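# Seat the insertion tool in the foam pocket

## Task

Lay the insertion tool into the pocket cut into the foam on the mat so that it matches the pocket's outline and rests on the pocket's bottom; nothing else may remain on the foam or the mat, and nothing may be left tipped over. A reference image named manual shows the goal.

## Robot and tools

Robot: one arm with six joints (shoulder pan, shoulder lift, elbow, wrist 1, wrist 2, wrist 3) and a two-finger parallel gripper. Its base sits at (0, 0, +0.310) m in the scene frame, tilted. Scene frame: origin on the table top under the base, +z up, +y to the left when looking along +x. The gripper's fingers point along its own +z and close along its own y; a block juts about 10 cm toward the gripper's +x and turns with it. end_effector_position is the point between the closed pads; fingertips reach about 19 mm past it when closed, 6 mm when fully open.

Cameras: cam_high, cam_low (fixed on a stand beside the table) and cam_wrist (on the hand), each 672x504. Calibration is given per camera; fixed ones may be a little off.

execute_actions(actions, cameras): actions is a list of actions; each action is a table of up to 15 rows, one row per 1/30 s step, and a short table repeats its last row to fill 15 steps (0.5 s). There is one arm, so each row is a single list of 9 numbers, each in [-1, 1], in this order: dx, dy, dz, rx, ry, rz, position, force_limit, speed. dx to rz are an offset from the Hand target as it stood when that action began (not from the previous row), along the scene frame's axes; 1.0 equals 0.6 m or 180 degrees; rx, ry, rz form one rotation vector, turning about the Hand target's position. Repeating an offset in a new action moves further. position, force_limit and speed are absolute gripper commands (see below). Images return only if actions is empty or cameras names them (["all"] for all, [] for none; an unknown name invalidates the call).

move(target, speed, blend, stop_force, zero, blocking, cameras): follows a straight path toward target. target is one 9-number row, or a list of up to 15 rows, laid out as above; every row's offsets count from the same Hand target at the move's start, in scene axes, with 1.0 = 0.6 m or 180 degrees. speed: top path speed in m/s, 0.002 to 3.6, default 0.25 (turns up to twice that in rad/s); one number or one per target. blend: corner rounding in metres for a list, 0 (default) means stop at each target. stop_force: 3 to 120 N; the path ends when the wrist sensor feels that much push against the motion relative to the last zero. zero: true (default) re-zeroes before the move; false keeps the old zero. blocking=false returns after about 0.5 s while the move continues; not allowed with stop_force. Paths last at least 0.5 s and over 10 s stop short. Finger numbers of the first target are sent at once; for later targets on arrival. The move: line reports done (within 3 mm and 2 degrees), off_target, moving, held or fault, plus limits=paced (pose clipped) or limits=held (steps withheld). done does not prove nothing was touched or shifted.

wait(seconds 0 to 10, cameras): lets time pass holding the last command. stop(cameras): brakes a running move. zoom_image(camera, region=[x0,y0,x1,y1] pixels, at most 504x504) enlarges part of the newest image of cam_high, cam_low or cam_wrist. show_instructions(): shows the reference images. zero_wrist_force(): subtracts the current wrist reading from later ones. finished_scene(scene): ends the scene (1 or 2); irreversible.

Gripper numbers: position +1 = fully open (85 mm), about -0.8 = pads touching, -1 = close until blocked. force_limit and speed both range -1 to +1 and start at +1; together they set grip force (a slow, low-force close grips roughly 30 N per pad; fast closes from wider grip much harder). speed sets finger travel rate, about 20 mm/s at -1 to 150 mm/s at +1. To keep the gripper unchanged, resend the same three numbers; a 0 is itself a command. New force_limit or speed apply only with a changed position (by 0.01 or more). To grip, send -1 and check object_status is 2. object_status: 0 moving, 1 blocked while opening, 2 blocked while closing, 3 reached target or pads met. position_measured is in counts: 3 open, about 78 = 60 mm, 130 = 40 mm, 180 = 20 mm, 230 closed.

Results: end_effector_position (m) and end_effector_quat_wxyz in the scene frame, velocities (m/s, rad/s), Hand target (the commanded pose after clipping, which the next offsets count from), Tool commands, Joint positions and torques, and Wrist force/torque in the end effector's own axes plus a peak line. The gripper often rests short of Hand target; the next action, even all zeros, retries, or send the missing distance. Orientation commands are clipped to 32 degrees from the measured one per step.

Avoid: net force near 150 N on the arm or held part, or joint contact torque at the limits (130 N m for the big joints, 24.3 N m for wrist joints); either stops the arm for 10 s. The arm is stiff, so aiming even slightly beyond a firm contact can fault; approach slowly, use stop_force, and to leave a contact, move without stop_force. Do not drop parts, release them while moving, slam or push hard, squeeze parts that still rest on something, or let anything fall off the table or stay off it. Keep paths away from the arm's own base. Long stretched-out holds heat motors; at 85 C the brakes lock for 30 to 60 s. Thinking time lets the scene run.

Each tool is called after "Call:" as a command line: name --argument value for each argument, lists and objects as JSON in quotes; but a table of rows of numbers goes row by row, as --pt "numbers of a row", without its own name.

Reference images:

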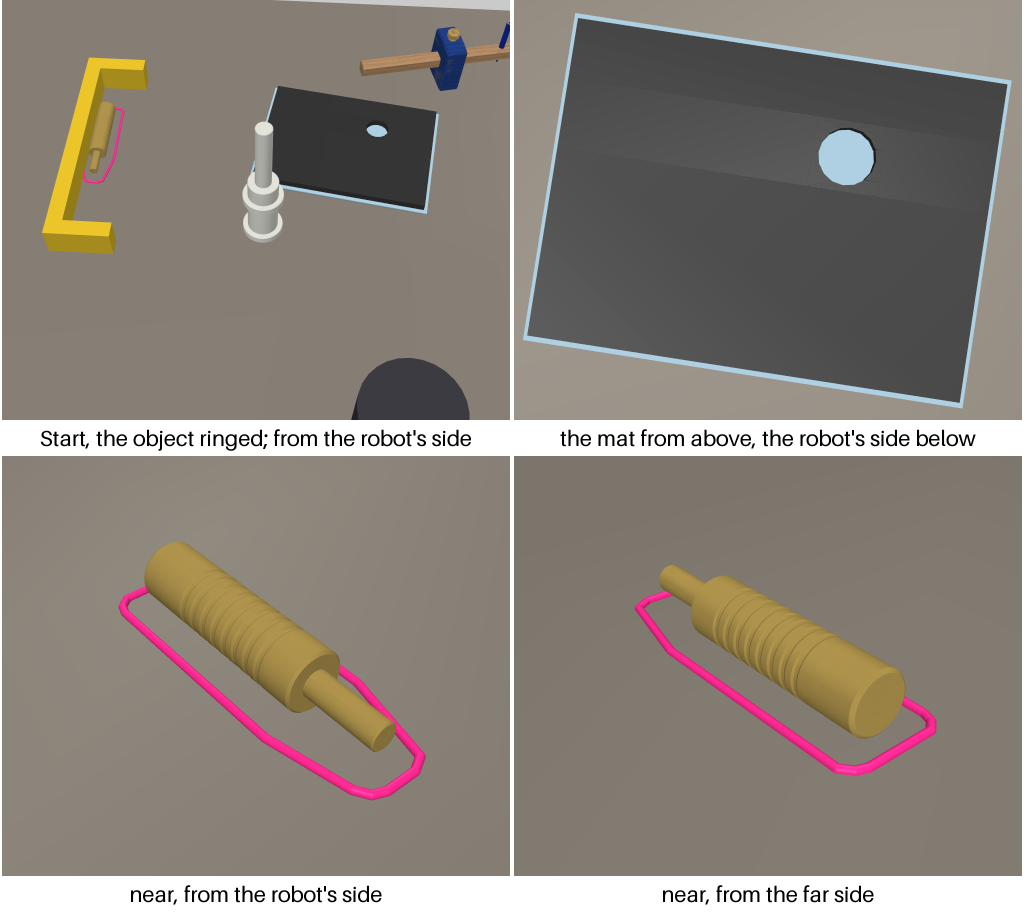

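## Session

Call:
execute_actions --actions '[]'

Scene clock: 0.00 s.
end_effector_position=(+0.6094, +0.5742, +0.2668) position_measured=3 object_status=3 end_effector_quat_wxyz=(-0.239, +0.803, +0.524, +0.157)
Joint positions: [0.729 -0.875 1.466 -2.734 -1.579 2.451]
Joint velocities: within noise
Joint torques (N m): no reading
Wrist force (N): no reading
Wrist torque (N m): no reading
Wrist force, peak (N): no reading
Hand target: +0.6094, +0.5742, +0.2668; -0.239, +0.803, +0.524, +0.157
Tool commands: gripper/position=+1.0 gripper/force_limit=+1.0 gripper/speed=+1.0

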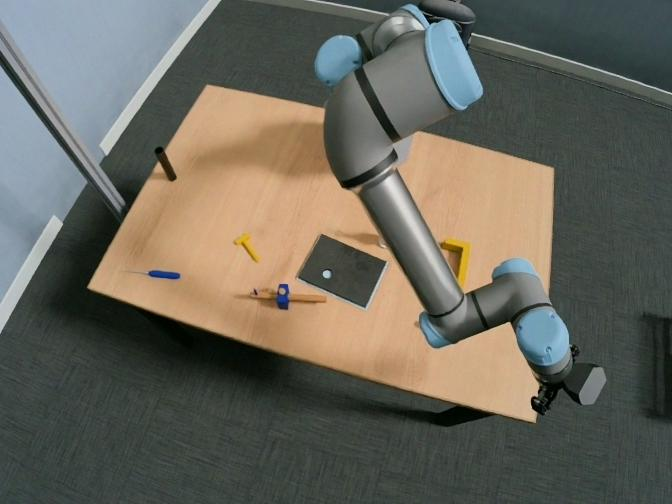

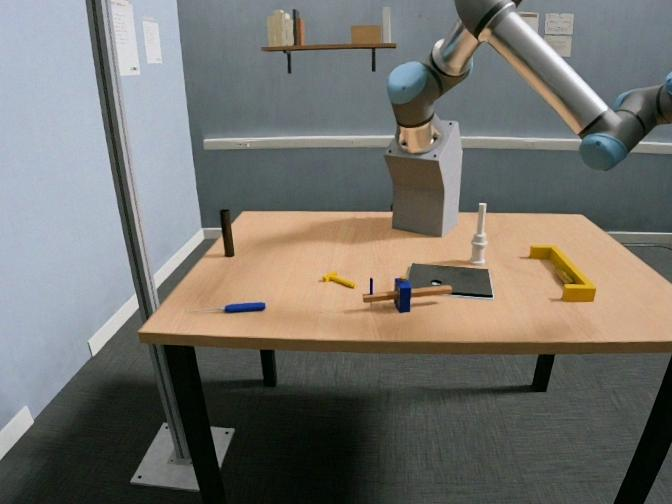

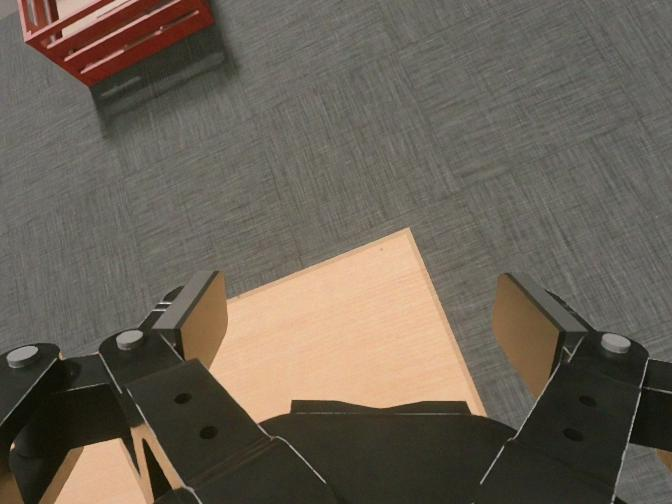

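Call:
zoom_image --camera "cam_high" --region '[280, 200, 490, 340]'

Call:
zoom_image --camera "cam_low" --region '[380, 190, 620, 320]'

Scaled by 2.400 from the camera's 672x504 image, which has a finer 960x720 frame.

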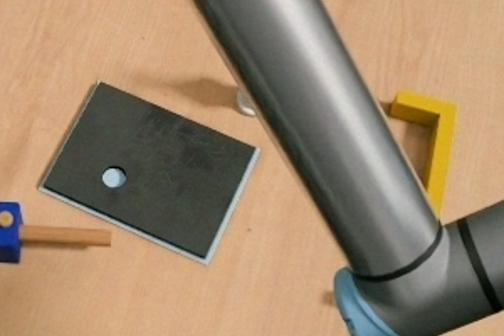

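Scaled by 2.100 from the camera's 672x504 image, which has a finer 960x720 frame.

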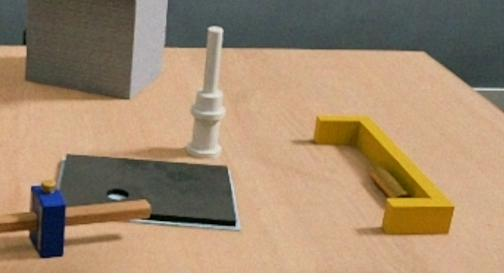

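Call:
move --target '[-0.5157, -0.3403, 0.1, -0.1194, -0.182, 0.6116, 1, 1, 1]' --speed 0.6 --cameras '["all"]'

Scene clock: 40.73 s.
end_effector_position=(+0.3000, +0.3701, +0.3268) position_measured=3 object_status=3 end_effector_quat_wxyz=(+0.000, +0.000, +1.000, +0.000) end_effector_velocity=(+0.000, +0.000, +0.000) end_effector_angular_velocity=(+0.001, -0.002, +0.005)
Joint positions: [1.063 -1.311 2.2 -2.54 -2.148 0.93]
Joint velocities: [0.001 -0.001 0.002 -0.002 -0.001 -0.005]
Joint torques (N m): [24.87 -37.06 -6.61 -4.44 -1.94 -2.23]
Wrist force (N): [-0.5 0.5 -0.6]
Wrist torque (N m): [-0.01 -0.16 0.18]
Wrist force, peak (N): [-0.7 0.8 -1.1]
Hand target: +0.3000, +0.3701, +0.3268; +0.000, +0.000, +1.000, +0.000
Off the commanded pose: 0.000 m, 0 deg.
move: done
camera_calibration:
cam_wrist: T_world_to_cam=[[-0.015622, 0.999869, -0.00432459, -0.357602], [0.934717, 0.0161396, 0.355027, -0.388404], [0.35505, 0.00150396, -0.934846, 0.327909], [0, 0, 0, 1]] pos_world=[0.241037, 0.36333, 0.442892]

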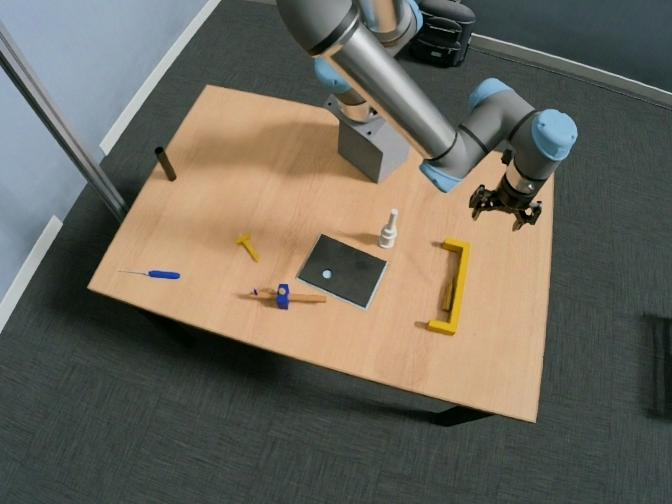

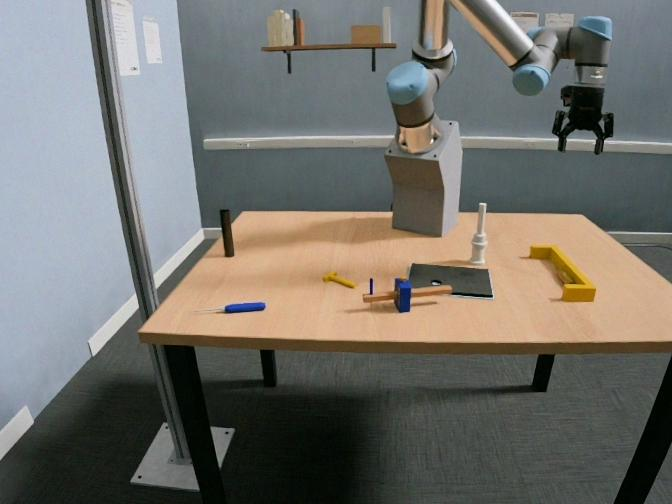

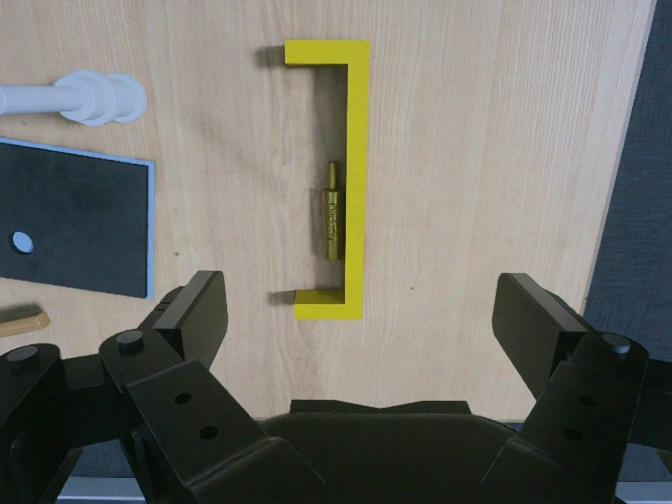

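Call:
zoom_image --camera "cam_wrist" --region '[270, 140, 390, 330]'

Call:
zoom_image --camera "cam_low" --region '[520, 235, 610, 310]'

Call:
zoom_image --camera "cam_wrist" --region '[0, 50, 170, 310]'

Scaled by 2.653 from the camera's 672x504 image, which has a finer 960x720 frame.

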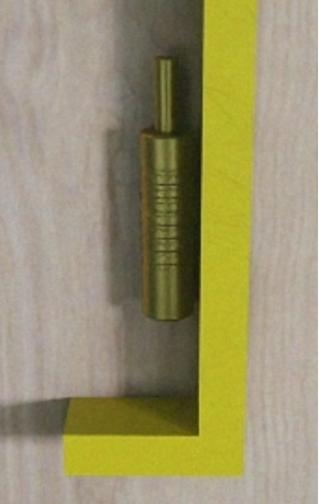

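Scaled by 5.600 from the camera's 672x504 image, which has a finer 960x720 frame.

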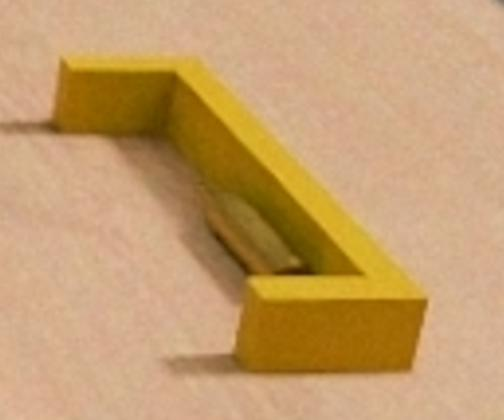

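Scaled by 1.938 from the camera's 672x504 image, which has a finer 960x720 frame.

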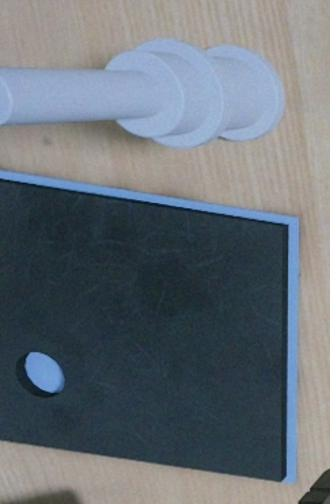

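Call:
move --pt "-0.0633 0.02 -0.36 0 0 0 1 1 1" --pt "-0.0633 0.02 -0.4863 0 0 0 1 1 1" --speed '[0.4, 0.12]' --blend '[0.02, 0]' --stop_force 15 --cameras '["cam_wrist", "cam_low"]'

Scene clock: 75.30 s.
end_effector_position=(+0.2620, +0.3821, +0.0350) position_measured=3 object_status=3 end_effector_quat_wxyz=(+0.000, +0.000, +1.000, +0.000)
Joint positions: [0.783 -0.533 2.151 -3.441 -2.102 0.604]
Joint torques (N m): [18.11 -19.66 -5.57 -4.52 2.33 -2.43]
Wrist force (N): [-0.6 1.1 -0.4]
Wrist torque (N m): [0.07 -0.15 0.16]
Wrist force, peak (N): [-1.2 0.9 -2.9]
Hand target: +0.2620, +0.3821, +0.0350; +0.000, +0.000, +1.000, +0.000
Off the commanded pose: 0.000 m, 0 deg.
move: done
camera_calibration:
cam_wrist: T_world_to_cam=[[-0.0159374, 0.999864, -0.00433648, -0.37139], [0.934678, 0.0164385, 0.355114, -0.249505], [0.355137, 0.00160637, -0.934813, 0.06857], [0, 0, 0, 1]] pos_world=[0.202936, 0.375331, 0.151092]
Images, in order (width x height): cam_low 672x504, cam_wrist 672x504.

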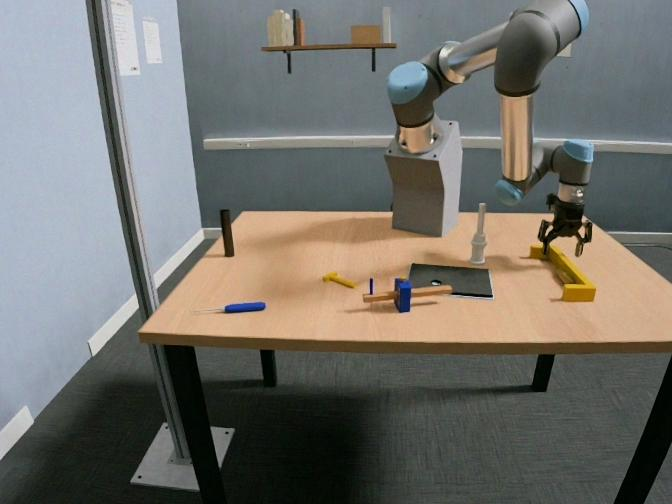

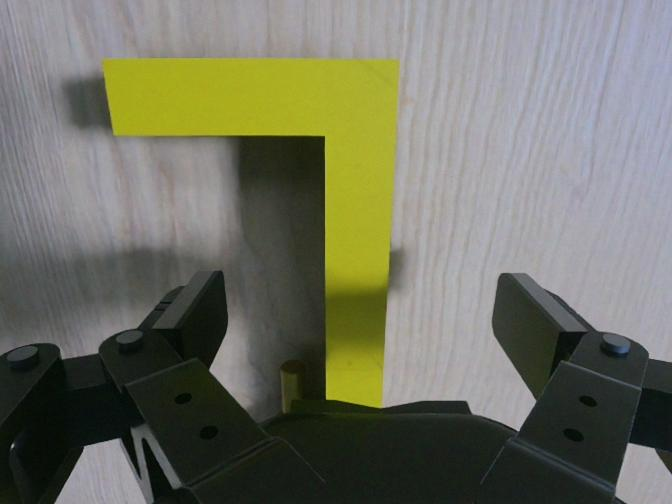

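Call:
move --target '[0, 0, 0, 0, 0, 0, -1, -1, -0.8]'

Call:
move --pt "0 0.1 0 0 0 0 -1 -1 -0.8" --speed 0.1 --cameras '["cam_wrist", "cam_high"]'

Scene clock: 80.57 s.
end_effector_position=(+0.2620, +0.3819, +0.0350) position_measured=180 object_status=0 end_effector_quat_wxyz=(+0.000, +0.000, +1.000, +0.000)
Joint positions: [0.783 -0.533 2.151 -3.441 -2.102 0.604]
Joint torques (N m): [29.25 -20.17 -13.86 -4.46 10.47 -2.26]
Wrist force (N): [6.4 -47.7 -35.5]
Wrist torque (N m): [0.56 -0.20 0.19]
Wrist force, peak (N): [6.3 -48.2 -35.5]
Hand target: +0.2620, +0.3821, +0.0350; +0.000, +0.000, +1.000, +0.000
Off the commanded pose: 0.000 m, 0 deg.
move: done

Scene clock: 82.27 s.
end_effector_position=(+0.2645, +0.3853, +0.0379) position_measured=180 object_status=2 end_effector_quat_wxyz=(+0.000, -0.070, +0.987, -0.141)
Joint positions: [0.884 -0.533 1.993 -2.985 -2.339 0.726]
Joint torques (N m): [81.98 -72.61 -42.96 -10.53 9.8 -0.48]
Wrist force (N): [19.5 -83.6 66.2]
Wrist torque (N m): [-1.78 -0.08 3.05]
Wrist force, peak (N): [19.5 -83.6 66.2]
Hand target: +0.2620, +0.4421, +0.0350; +0.000, +0.000, +1.000, +0.000
Off the commanded pose: 0.057 m, 18 deg.
move: off_target
camera_calibration:
cam_wrist: T_world_to_cam=[[-0.153249, 0.94656, -0.283793, -0.307128], [0.916273, 0.243663, 0.31792, -0.334322], [0.37008, -0.211311, -0.904648, 0.14732], [0, 0, 0, 1]] pos_world=[0.204743, 0.403307, 0.152399]
Images, in order (width x height): cam_high 672x504, cam_wrist 672x504.

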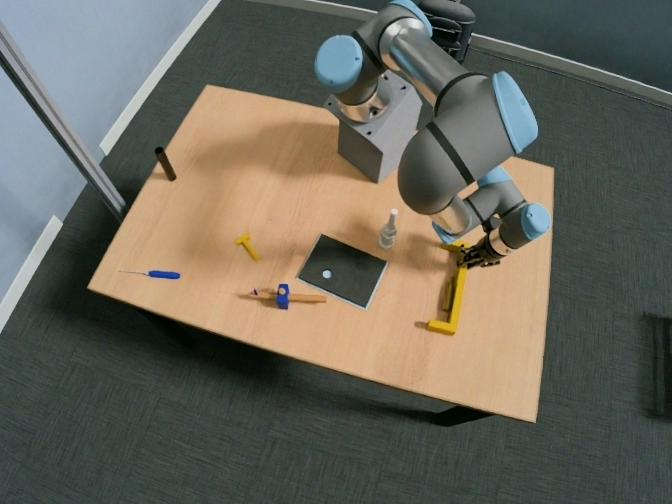

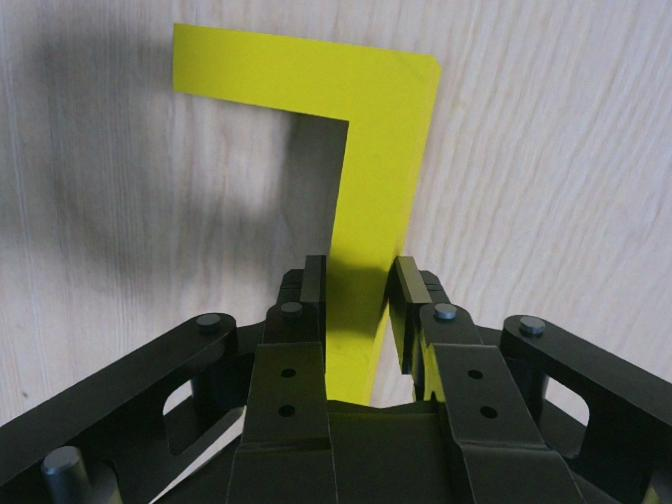

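Call:
move --target '[0, -0.1, 0, 0, 0, 0, -1, -1, -0.8]' --speed 0.1

Call:
move --target '[0, 0, 0, 0, 0, 0, 1, -1, -0.5]' --cameras '["cam_wrist"]'

Scene clock: 86.03 s.
end_effector_position=(+0.2623, +0.3816, +0.0351) position_measured=180 object_status=2 end_effector_quat_wxyz=(+0.000, +0.000, +1.000, -0.001)
Joint positions: [0.783 -0.533 2.151 -3.441 -2.104 0.604]
Joint torques (N m): [29.43 -11.93 6.87 -2.9 10.61 -2.24]
Wrist force (N): [-16.9 -27.4 -12.0]
Wrist torque (N m): [0.16 -0.06 -0.04]
Wrist force, peak (N): [22.9 -86.5 69.6]
Hand target: +0.2620, +0.3821, +0.0350; +0.000, +0.000, +1.000, +0.000
Off the commanded pose: 0.001 m, 0 deg.
move: done

Scene clock: 87.60 s.
end_effector_position=(+0.2620, +0.3821, +0.0350) position_measured=3 object_status=0 end_effector_quat_wxyz=(+0.000, +0.000, +1.000, +0.000)
Joint positions: [0.783 -0.533 2.151 -3.441 -2.102 0.604]
Joint torques (N m): [18.23 -45.42 9.65 -4.54 -2.03 -2.52]
Wrist force (N): [-2.2 -0.2 -1.9]
Wrist torque (N m): [-0.13 0.11 0.17]
Wrist force, peak (N): [-16.8 -26.6 -11.9]
Hand target: +0.2620, +0.3821, +0.0350; +0.000, +0.000, +1.000, +0.000
Off the commanded pose: 0.000 m, 0 deg.
move: done
camera_calibration:
cam_wrist: T_world_to_cam=[[-0.0159374, 0.999864, -0.00433648, -0.37139], [0.934678, 0.0164385, 0.355114, -0.249505], [0.355137, 0.00160637, -0.934813, 0.06857], [0, 0, 0, 1]] pos_world=[0.202936, 0.375331, 0.151092]
Images, in order (width x height): cam_wrist 672x504.

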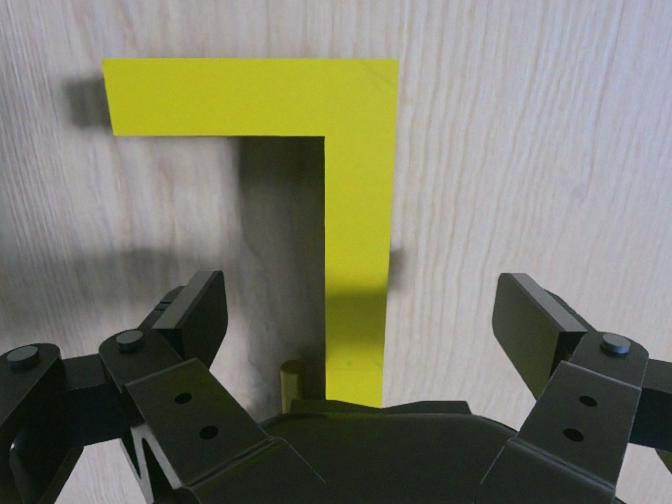

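Call:
move --pt "0 0 0.1 0 0 0 -0.8 -1 0" --pt "0.19 -0.0367 0.042 0 0 0 -0.8 -1 0" --speed '[0.3, 0.3]' --blend '[0.015, 0]' --cameras '["cam_wrist"]'

Scene clock: 124.00 s.
end_effector_position=(+0.3760, +0.3600, +0.0604) position_measured=229 object_status=0 end_effector_quat_wxyz=(+0.000, +0.000, +1.000, +0.000)
Joint positions: [0.666 -0.73 2.087 -3.244 -2.069 0.475]
Joint torques (N m): [17.87 -23.16 -7.3 0.19 2.49 -2.42]
Wrist force (N): [-2.3 0.0 -2.0]
Wrist torque (N m): [-0.09 0.12 0.17]
Wrist force, peak (N): [-4.3 -0.6 -1.6]
Hand target: +0.3760, +0.3600, +0.0602; +0.000, +0.000, +1.000, +0.000
Off the commanded pose: 0.000 m, 0 deg.
move: done
camera_calibration:
cam_wrist: T_world_to_cam=[[-0.0158428, 0.999865, -0.00430532, -0.347502], [0.934601, 0.0163387, 0.355323, -0.364693], [0.355345, 0.00160556, -0.934734, 0.0517847], [0, 0, 0, 1]] pos_world=[0.316936, 0.35333, 0.176493]
Images, in order (width x height): cam_wrist 672x504.

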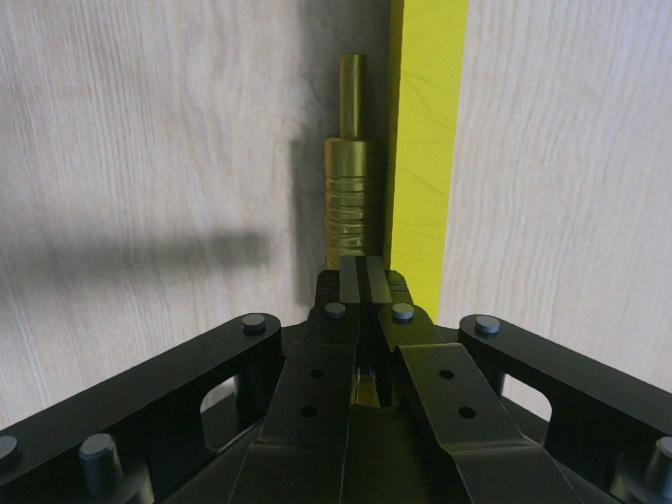

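Call:
move --target '[0, -0.005, 0, 0, 0, 0, -0.8, -1, 0]' --speed 0.2

Call:
move --target '[0, 0, -0.05, 0, 0, 0, -0.8, -1, 0]' --speed 0.02 --stop_force 4

Scene clock: 135.30 s.
end_effector_position=(+0.3760, +0.3571, +0.0602) position_measured=229 object_status=3 end_effector_quat_wxyz=(+0.000, +0.000, +1.000, +0.000)
Joint positions: [0.661 -0.732 2.094 -3.25 -2.068 0.47]
Joint torques (N m): [18.81 -48.52 5.66 -4.7 2.24 -2.57]
Wrist force (N): [-2.5 -0.3 -2.0]
Wrist torque (N m): [-0.13 0.16 0.17]
Wrist force, peak (N): [-2.6 -0.1 -2.2]
Hand target: +0.3760, +0.3570, +0.0602; +0.000, +0.000, +1.000, +0.000
Off the commanded pose: 0.000 m, 0 deg.
move: done

Scene clock: 137.63 s.
end_effector_position=(+0.3760, +0.3570, +0.0403) position_measured=229 object_status=3 end_effector_quat_wxyz=(+0.000, +0.000, +1.000, +0.000)
Joint positions: [0.642 -0.684 2.072 -3.286 -2.061 0.449]
Joint torques (N m): [32.78 -48.36 6.02 -0.46 -0.87 2.27]
Wrist force (N): [-1.8 -0.3 -2.0]
Wrist torque (N m): [-0.14 0.05 0.03]
Wrist force, peak (N): [15.4 2.1 -74.2]
Hand target: +0.3760, +0.3570, +0.0403; +0.000, +0.000, +1.000, +0.000 (not the last commanded pose)
Off the commanded pose: 0.010 m, 0 deg.
move: contact

Call:
move --pt "0 0 -0.0013 0 0 0 -0.8 -1 0" --pt "0 -0.02 -0.0016 0 0 0 -0.8 -1 0" --speed '[0.005, 0.04]' --cameras '["cam_wrist"]'

Scene clock: 144.00 s.
end_effector_position=(+0.3760, +0.3451, +0.0394) position_measured=229 object_status=3 end_effector_quat_wxyz=(+0.000, +0.000, +1.000, +0.000)
Joint positions: [0.622 -0.692 2.096 -3.313 -2.055 0.427]
Joint torques (N m): [-13.08 -17.86 -1.9 0.17 1.32 -2.35]
Wrist force (N): [17.3 -7.0 -113.5]
Wrist torque (N m): [-0.66 0.13 0.07]
Wrist force, peak (N): [19.3 -2.7 -117.3]
Hand target: +0.3760, +0.3450, +0.0394; +0.000, +0.000, +1.000, +0.000
Off the commanded pose: 0.000 m, 0 deg.
move: done
camera_calibration:
cam_wrist: T_world_to_cam=[[-0.0159029, 0.999864, -0.00443035, -0.332556], [0.934679, 0.0164396, 0.355113, -0.357013], [0.355137, 0.00150638, -0.934813, 0.0322907], [0, 0, 0, 1]] pos_world=[0.316936, 0.338331, 0.155492]
Images, in order (width x height): cam_wrist 672x504.

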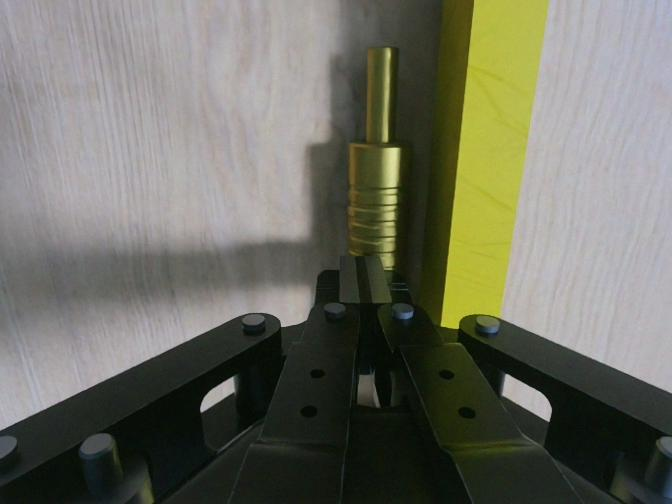

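Call:
move --pt "0 0 0.006 0 0 0 -0.8 -1 0" --pt "0 0.0217 0.006 0 0 0 -0.8 -1 0" --speed '[0.03, 0.1]' --cameras '["cam_wrist"]'

Scene clock: 147.63 s.
end_effector_position=(+0.3760, +0.3579, +0.0430) position_measured=229 object_status=3 end_effector_quat_wxyz=(+0.000, +0.000, +1.000, +0.000)
Joint positions: [0.646 -0.69 2.073 -3.279 -2.063 0.453]
Joint torques (N m): [33.15 -22.23 -8.96 0.13 -2.1 2.26]
Wrist force (N): [-1.7 0.0 -1.8]
Wrist torque (N m): [-0.08 0.03 -0.02]
Wrist force, peak (N): [17.0 -7.0 -112.9]
Hand target: +0.3760, +0.3580, +0.0430; +0.000, +0.000, +1.000, +0.000
Off the commanded pose: 0.000 m, 0 deg.
move: done
camera_calibration:
cam_wrist: T_world_to_cam=[[-0.0159374, 0.999864, -0.00433648, -0.345442], [0.934678, 0.0164385, 0.355114, -0.358503], [0.355137, 0.00160637, -0.934813, 0.0356015], [0, 0, 0, 1]] pos_world=[0.316936, 0.351231, 0.159092]
Images, in order (width x height): cam_wrist 672x504.

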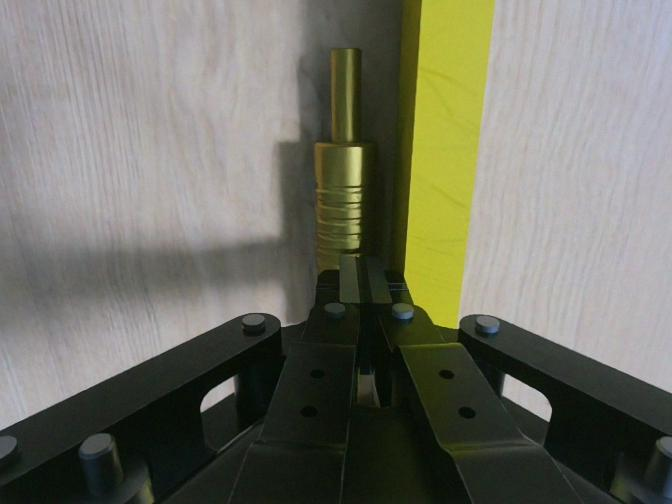

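Call:
move --pt "0 0 -0.0047 0 0 0 -0.8 -1 0" --pt "0 -0.038 -0.0047 0 0 0 -0.8 -1 0" --speed '[0.02, 0.06]'

Call:
move --pt "0 0 0.006 0 0 0 -0.8 -1 0" --pt "0 0.03 0.006 0 0 0 -0.8 -1 0" --speed '[0.03, 0.1]' --cameras '["cam_wrist"]'

Scene clock: 155.47 s.
end_effector_position=(+0.3760, +0.3353, +0.0402) position_measured=229 object_status=3 end_effector_quat_wxyz=(+0.000, +0.000, +1.000, +0.000)
Joint positions: [0.606 -0.702 2.118 -3.332 -2.05 0.411]
Joint torques (N m): [17.54 -47.14 7.13 -4.47 2.5 -2.45]
Wrist force (N): [-1.3 0.3 -2.0]
Wrist torque (N m): [-0.04 -0.02 0.17]
Wrist force, peak (N): [-4.3 0.0 -17.0]
Hand target: +0.3760, +0.3352, +0.0402; +0.000, +0.000, +1.000, +0.000
Off the commanded pose: 0.000 m, 0 deg.
move: done

Scene clock: 156.73 s.
end_effector_position=(+0.3760, +0.3531, +0.0438) position_measured=229 object_status=3 end_effector_quat_wxyz=(+0.000, +0.000, +1.000, +0.000)
Joint positions: [0.639 -0.696 2.084 -3.288 -2.06 0.446]
Joint torques (N m): [33.95 -22.38 -7.71 -0.05 -1.98 2.57]
Wrist force (N): [-1.7 0.2 -1.7]
Wrist torque (N m): [-0.06 0.04 -0.02]
Wrist force, peak (N): [-1.8 -0.6 -2.1]
Hand target: +0.3760, +0.3532, +0.0438; +0.000, +0.000, +1.000, +0.000
Off the commanded pose: 0.000 m, 0 deg.
move: done
camera_calibration:
cam_wrist: T_world_to_cam=[[-0.0159374, 0.999864, -0.00433648, -0.340539], [0.934678, 0.0164385, 0.355114, -0.358707], [0.355137, 0.00160637, -0.934813, 0.0363573], [0, 0, 0, 1]] pos_world=[0.316936, 0.346331, 0.159892]
Images, in order (width x height): cam_wrist 672x504.

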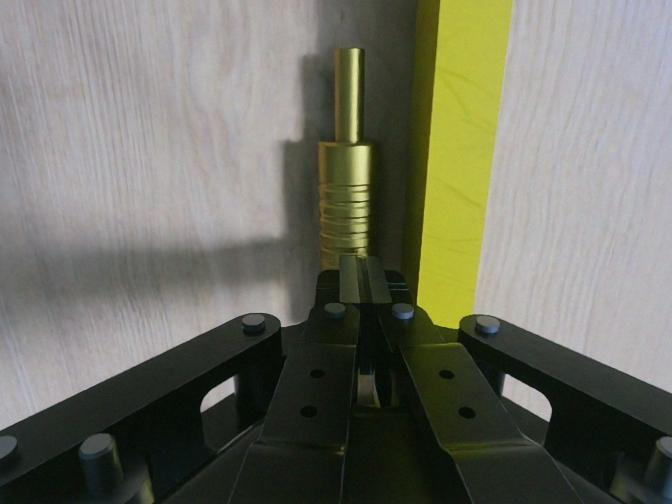

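Call:
move --pt "0 0.0072 0 0 0 0 -0.8 -1 0" --pt "0 0.0072 -0.0063 0 0 0 -0.8 -1 0" --pt "0 -0.0445 -0.0064 0 0 0 -0.8 -1 0" --pt "0 -0.0445 0.01 0 0 0 -0.8 -1 0" --pt "0 -0.01 0.06 0 0 0 -0.8 -1 0" --speed '[0.05, 0.015, 0.07, 0.03, 0.15]' --cameras '["cam_wrist"]'

Scene clock: 163.90 s.
end_effector_position=(+0.3760, +0.3472, +0.0797) position_measured=229 object_status=3 end_effector_quat_wxyz=(+0.000, +0.000, +1.000, +0.000)
Joint positions: [0.665 -0.79 2.135 -3.232 -2.069 0.473]
Joint torques (N m): [32.77 -48 -8.04 0.3 -2 2.26]
Wrist force (N): [-1.4 0.4 -2.2]
Wrist torque (N m): [-0.03 -0.01 -0.03]
Wrist force, peak (N): [0.8 0.1 -39.4]
Hand target: +0.3760, +0.3472, +0.0798; +0.000, +0.000, +1.000, +0.000
Off the commanded pose: 0.000 m, 0 deg.
move: done
camera_calibration:
cam_wrist: T_world_to_cam=[[-0.0159374, 0.999864, -0.00433648, -0.334484], [0.934678, 0.0164385, 0.355114, -0.371358], [0.355137, 0.00160637, -0.934813, 0.0699265], [0, 0, 0, 1]] pos_world=[0.316936, 0.340431, 0.195792]
Images, in order (width x height): cam_wrist 672x504.

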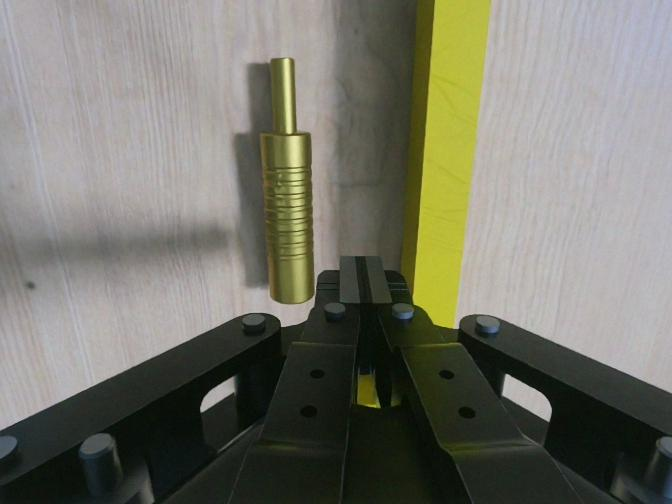

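Call:
move --target '[-0.045, -0.0477, 0.0, 0, -0.1111, 0, 0.2, -1, 0]' --speed 0.3

Call:
move --target '[0, 0, -0.093, 0, 0, 0, 0.2, -1, 0]' --speed 0.05 --stop_force 5 --cameras '["cam_wrist", "cam_high", "cam_low"]'

Scene clock: 250.13 s.
end_effector_position=(+0.3490, +0.3186, +0.0798) position_measured=104 object_status=3 end_effector_quat_wxyz=(+0.173, +0.000, +0.985, +0.000)
Joint positions: [0.707 -0.531 2.249 -3.966 -2.223 0.307]
Joint torques (N m): [16.68 -19.91 -2.44 -4.96 2.15 -2.37]
Wrist force (N): [-1.8 0.2 -1.7]
Wrist torque (N m): [-0.04 -0.01 0.24]
Wrist force, peak (N): [-2.4 0.4 -2.3]
Hand target: +0.3490, +0.3186, +0.0798; +0.173, +0.000, +0.985, +0.000
Off the commanded pose: 0.000 m, 0 deg.
move: done

Scene clock: 252.33 s.
end_effector_position=(+0.3489, +0.3185, +0.0390) position_measured=104 object_status=3 end_effector_quat_wxyz=(+0.173, +0.000, +0.985, +0.000)
Joint positions: [0.656 -0.428 2.184 -4.032 -2.191 0.258]
Joint torques (N m): [31.3 -43.79 12.5 -1.42 -2.3 2.38]
Wrist force (N): [-1.1 0.6 -2.2]
Wrist torque (N m): [0.03 -0.12 0.07]
Wrist force, peak (N): [0.0 -0.2 -146.1]
Hand target: +0.3489, +0.3185, +0.0390; +0.173, +0.000, +0.985, +0.000 (not the last commanded pose)
Off the commanded pose: 0.015 m, 0 deg.
move: contact
camera_calibration:
cam_wrist: T_world_to_cam=[[-0.0133673, 0.999864, -0.00967415, -0.307159], [0.757072, 0.0164406, 0.653124, -0.280788], [0.653194, 0.00140645, -0.757189, -0.0693327], [0, 0, 0, 1]] pos_world=[0.253759, 0.311831, 0.12792]

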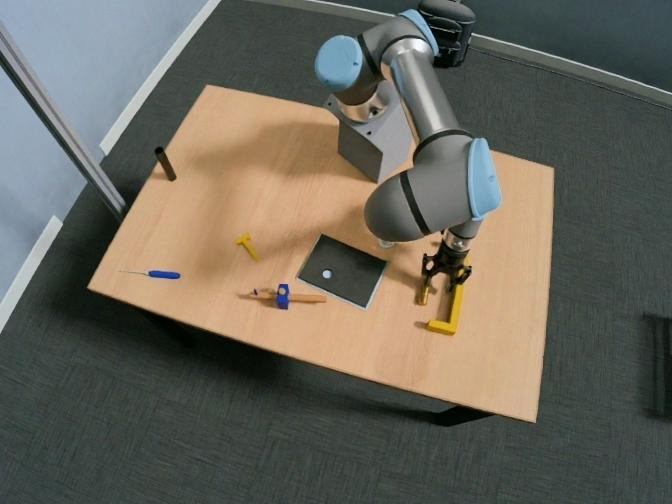

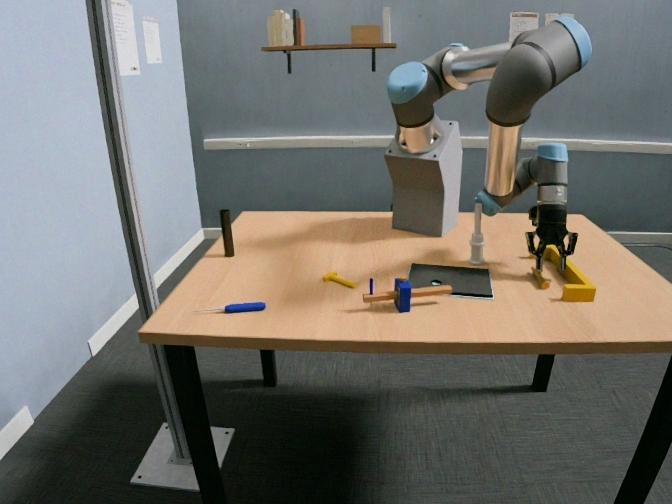

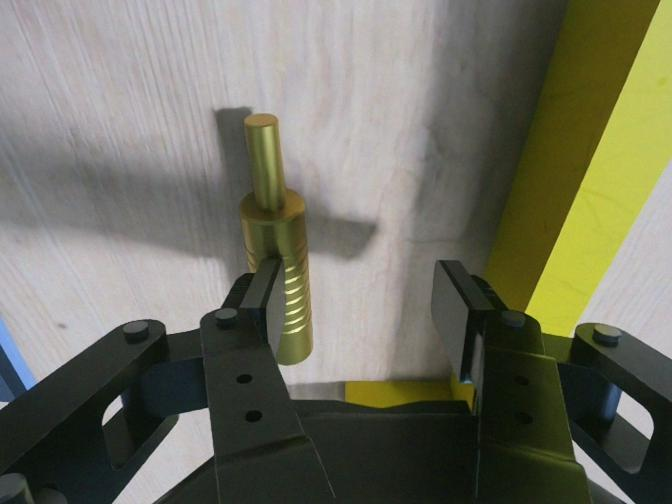

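Call:
move --pt "0 0 0.03 0 0 0 0.2 -1 0" --pt "0 -0.0467 0.03 0 0 0 0.2 -1 0" --speed '[0.1, 0.15]' --blend '[0.005, 0]' --cameras '["cam_wrist"]'

Scene clock: 261.17 s.
end_effector_position=(+0.3489, +0.2906, +0.0570) position_measured=104 object_status=3 end_effector_quat_wxyz=(+0.173, +0.000, +0.985, +0.000)
Joint positions: [0.62 -0.474 2.27 -4.091 -2.167 0.225]
Joint torques (N m): [15.55 -42.07 13.91 -5.23 2.15 -2.73]
Wrist force (N): [-1.2 0.4 -2.0]
Wrist torque (N m): [-0.03 -0.11 0.25]
Wrist force, peak (N): [-1.6 1.5 -2.4]
Hand target: +0.3489, +0.2905, +0.0570; +0.173, +0.000, +0.985, +0.000
Off the commanded pose: 0.000 m, 0 deg.
move: done
camera_calibration:
cam_wrist: T_world_to_cam=[[-0.0133026, 0.999864, -0.00975037, -0.278994], [0.757073, 0.0164414, 0.653123, -0.292085], [0.653194, 0.00130646, -0.757189, -0.0556356], [0, 0, 0, 1]] pos_world=[0.253759, 0.283831, 0.14592]
Images, in order (width x height): cam_wrist 672x504.

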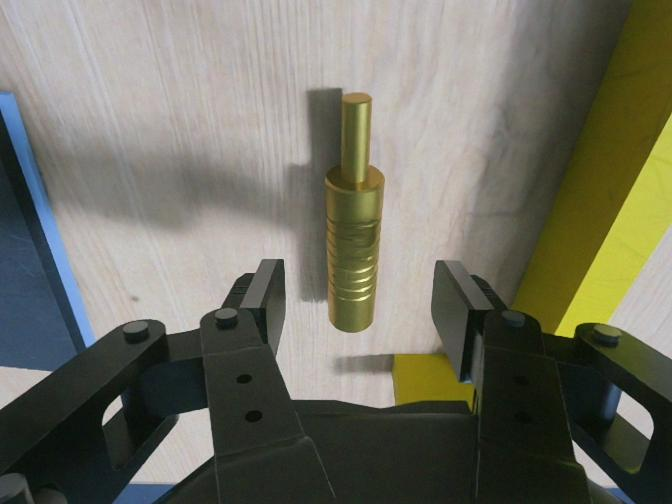

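Call:
move --target '[0, -0.001, -0.055, 0, 0, 0, 0.2, -1, 0]' --speed 0.04 --stop_force 5

Call:
move --target '[0, 0, 0, 0, 0, 0, -1, -1, -0.9]' --cameras '["cam_wrist"]'

Scene clock: 268.50 s.
end_effector_position=(+0.3489, +0.2899, +0.0240) position_measured=104 object_status=3 end_effector_quat_wxyz=(+0.173, +0.000, +0.985, +0.000)
Joint positions: [0.577 -0.394 2.213 -4.136 -2.139 0.187]
Joint torques (N m): [16.61 -17.57 0.75 -5.1 2.22 -2.36]
Wrist force (N): [-1.2 0.6 -1.8]
Wrist torque (N m): [0.04 -0.11 0.25]
Wrist force, peak (N): [-1.3 0.5 -2.5]
Hand target: +0.3489, +0.2899, +0.0240; +0.173, +0.000, +0.985, +0.000
Off the commanded pose: 0.000 m, 0 deg.
move: done

Scene clock: 269.83 s.
end_effector_position=(+0.3489, +0.2899, +0.0240) position_measured=177 object_status=2 end_effector_quat_wxyz=(+0.173, +0.000, +0.985, +0.000)
Joint positions: [0.577 -0.394 2.213 -4.136 -2.139 0.187]
Joint torques (N m): [16.96 -18.31 -0.55 -3.63 1.66 -2.51]
Wrist force (N): [-0.9 0.5 -10.4]
Wrist torque (N m): [0.06 -0.04 0.25]
Wrist force, peak (N): [-0.5 0.5 -10.7]
Hand target: +0.3489, +0.2899, +0.0240; +0.173, +0.000, +0.985, +0.000
Off the commanded pose: 0.000 m, 0 deg.
move: done
camera_calibration:
cam_wrist: T_world_to_cam=[[-0.0133662, 0.999864, -0.00967476, -0.278708], [0.75703, 0.0164402, 0.653173, -0.270516], [0.653243, 0.00140637, -0.757147, -0.0806673], [0, 0, 0, 1]] pos_world=[0.253759, 0.283231, 0.11292]
Images, in order (width x height): cam_wrist 672x504.

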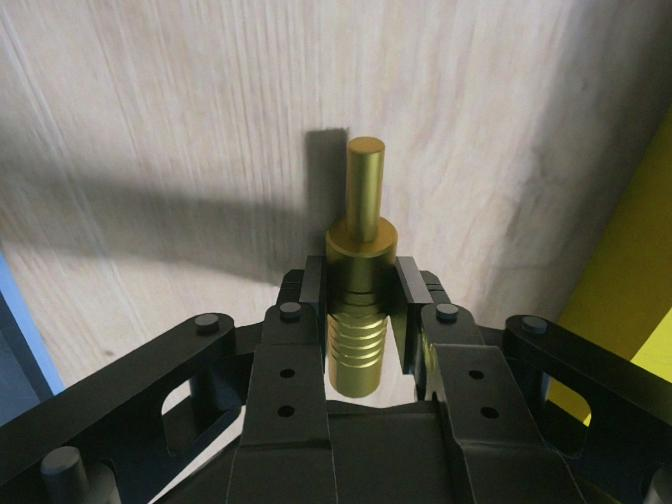

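Call:
move --pt "0 0 0.05 0 0 0 -1 -1 -0.9" --pt "0.0 0 0.33 0 0 0 -1 -1 -0.9" --pt "0.205 -0.178 0.3 -0.1954 0.4718 0.1954 -1 -1 -0.9" --pt "0.205 -0.178 0.21 -0.1954 0.4718 0.1954 -1 -1 -0.9" --speed '[0.1, 0.3, 0.4, 0.2]' --blend '[0.01, 0.05, 0.02, 0]' --cameras '["all"]'

Scene clock: 312.97 s.
end_effector_position=(+0.4719, +0.1831, +0.1501) position_measured=177 object_status=2 end_effector_quat_wxyz=(-0.530, -0.313, +0.757, -0.219)
Joint positions: [0.457 -0.723 1.262 -1.094 -2.18 0.285]
Joint torques (N m): [21.63 -34.78 -18.52 -1.05 -1.31 -2.47]
Wrist force (N): [-0.7 0.8 -0.2]
Wrist torque (N m): [0.20 0.33 -0.05]
Wrist force, peak (N): [-0.5 0.5 -10.8]
Hand target: +0.4719, +0.1831, +0.1500; -0.530, -0.313, +0.757, -0.219
Off the commanded pose: 0.000 m, 0 deg.
move: done
camera_calibration:
cam_wrist: T_world_to_cam=[[-0.713794, 0.700229, 0.0132834, 0.212899], [0.450335, 0.47342, -0.757015, -0.171532], [-0.536373, -0.534371, -0.653263, 0.578514], [0, 0, 0, 1]] pos_world=[0.539512, 0.24127, 0.245241]

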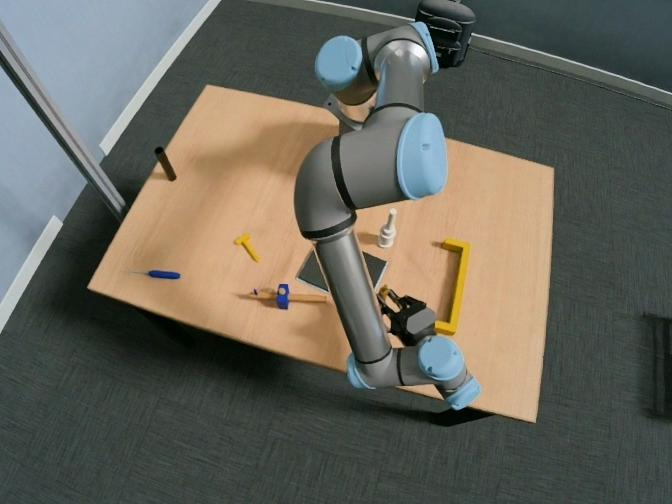

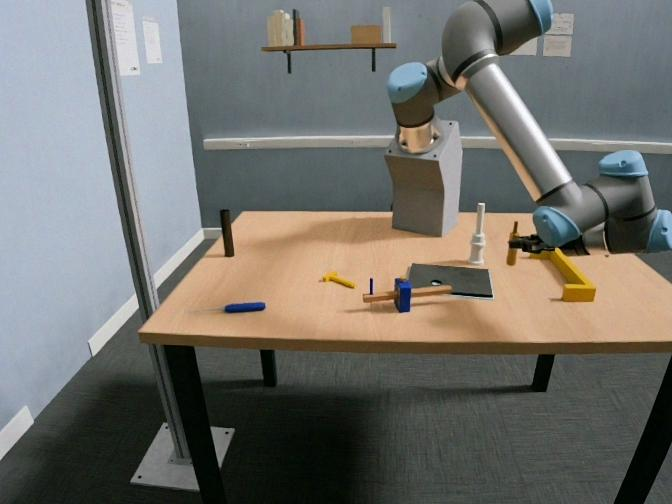

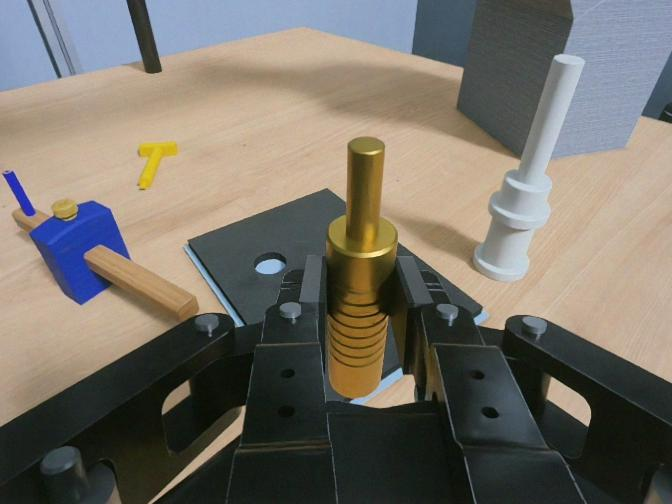

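Call:
zoom_image --camera "cam_wrist" --region '[230, 235, 310, 295]'

Call:
zoom_image --camera "cam_wrist" --region '[310, 120, 410, 410]'

Scaled by 6.300 from the camera's 672x504 image, which has a finer 960x720 frame.

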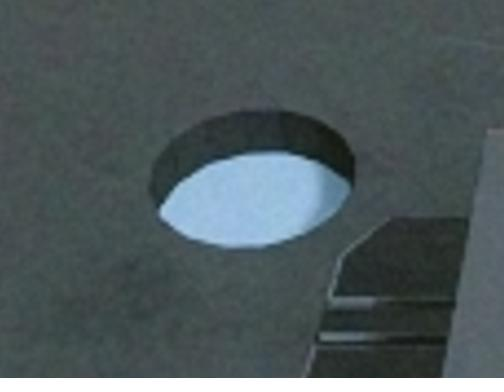

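Scaled by 1.738 from the camera's 672x504 image, which has a finer 960x720 frame.

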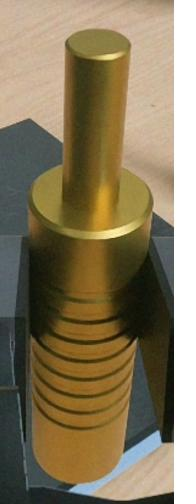

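Call:
move --target '[-0.1178, -0.0608, -0.075, 0, 0, 0, -1, -1, -0.9]' --speed 0.2 --cameras '["all"]'

Call:
zoom_image --camera "cam_wrist" --region '[140, 250, 260, 340]'

Scene clock: 351.30 s.
end_effector_position=(+0.4013, +0.1466, +0.1050) position_measured=177 object_status=2 end_effector_quat_wxyz=(-0.530, -0.313, +0.757, -0.219)
Joint positions: [0.404 -0.754 1.529 -1.35 -2.225 0.249]
Joint torques (N m): [19.2 -56.26 -0.67 -1.11 -1.41 -2.47]
Wrist force (N): [-0.8 0.7 0.2]
Wrist torque (N m): [0.19 0.34 -0.03]
Wrist force, peak (N): [-1.0 1.1 1.5]
Hand target: +0.4012, +0.1466, +0.1050; -0.530, -0.313, +0.757, -0.219
Off the commanded pose: 0.000 m, 0 deg.
move: done
camera_calibration:
cam_wrist: T_world_to_cam=[[-0.713824, 0.700198, 0.0133387, 0.188672], [0.450195, 0.473379, -0.757124, -0.156504], [-0.536451, -0.534448, -0.653136, 0.491706], [0, 0, 0, 1]] pos_world=[0.468912, 0.20477, 0.200141]

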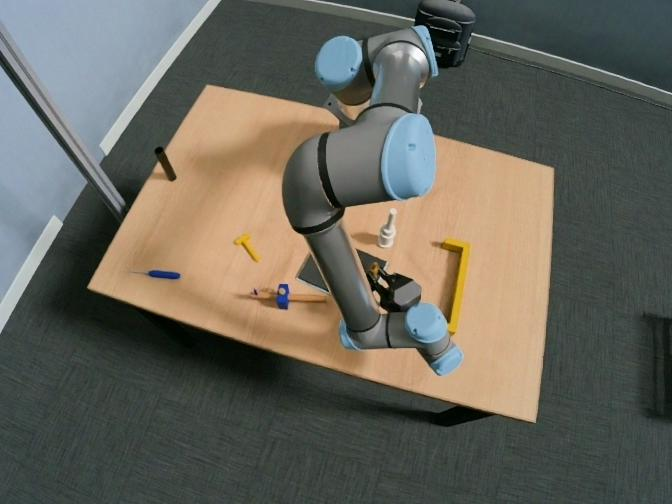

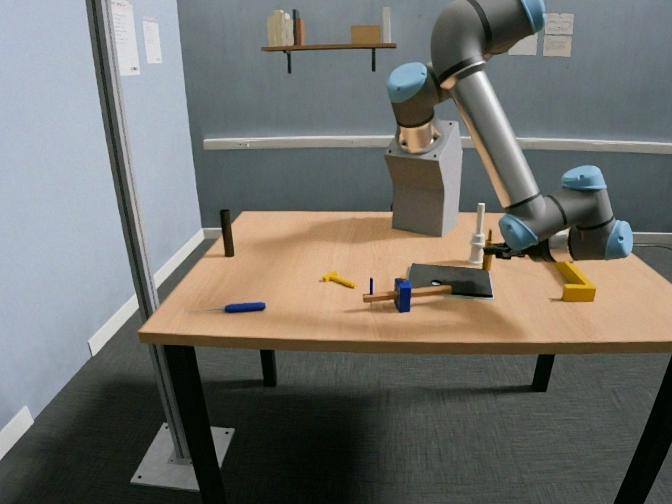

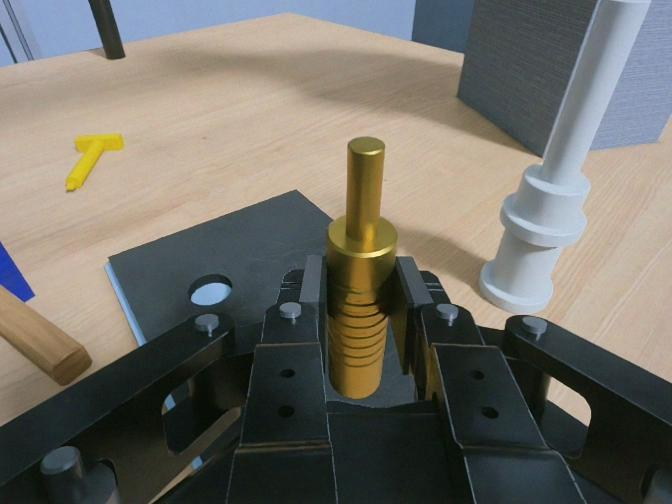

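Scaled by 4.200 from the camera's 672x504 image, which has a finer 960x720 frame.

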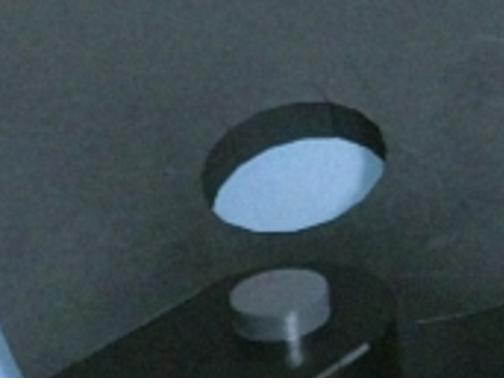

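Call:
zoom_image --camera "cam_wrist" --region '[310, 320, 410, 410]'

Call:
zoom_image --camera "cam_wrist" --region '[310, 125, 410, 255]'

Scaled by 5.040 from the camera's 672x504 image, which has a finer 960x720 frame.

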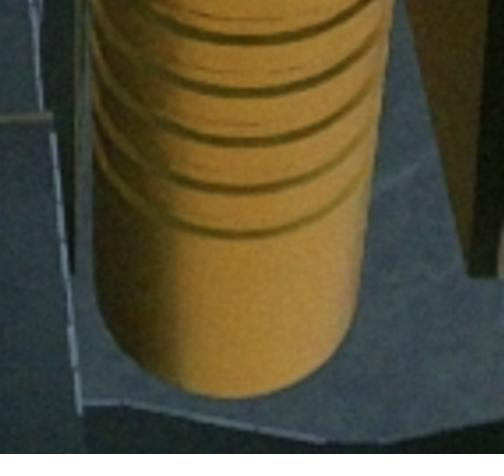

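Scaled by 3.877 from the camera's 672x504 image, which has a finer 960x720 frame.

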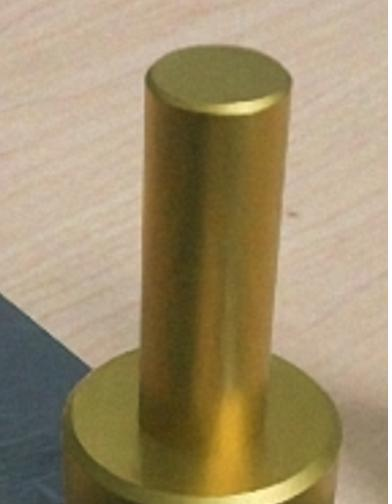

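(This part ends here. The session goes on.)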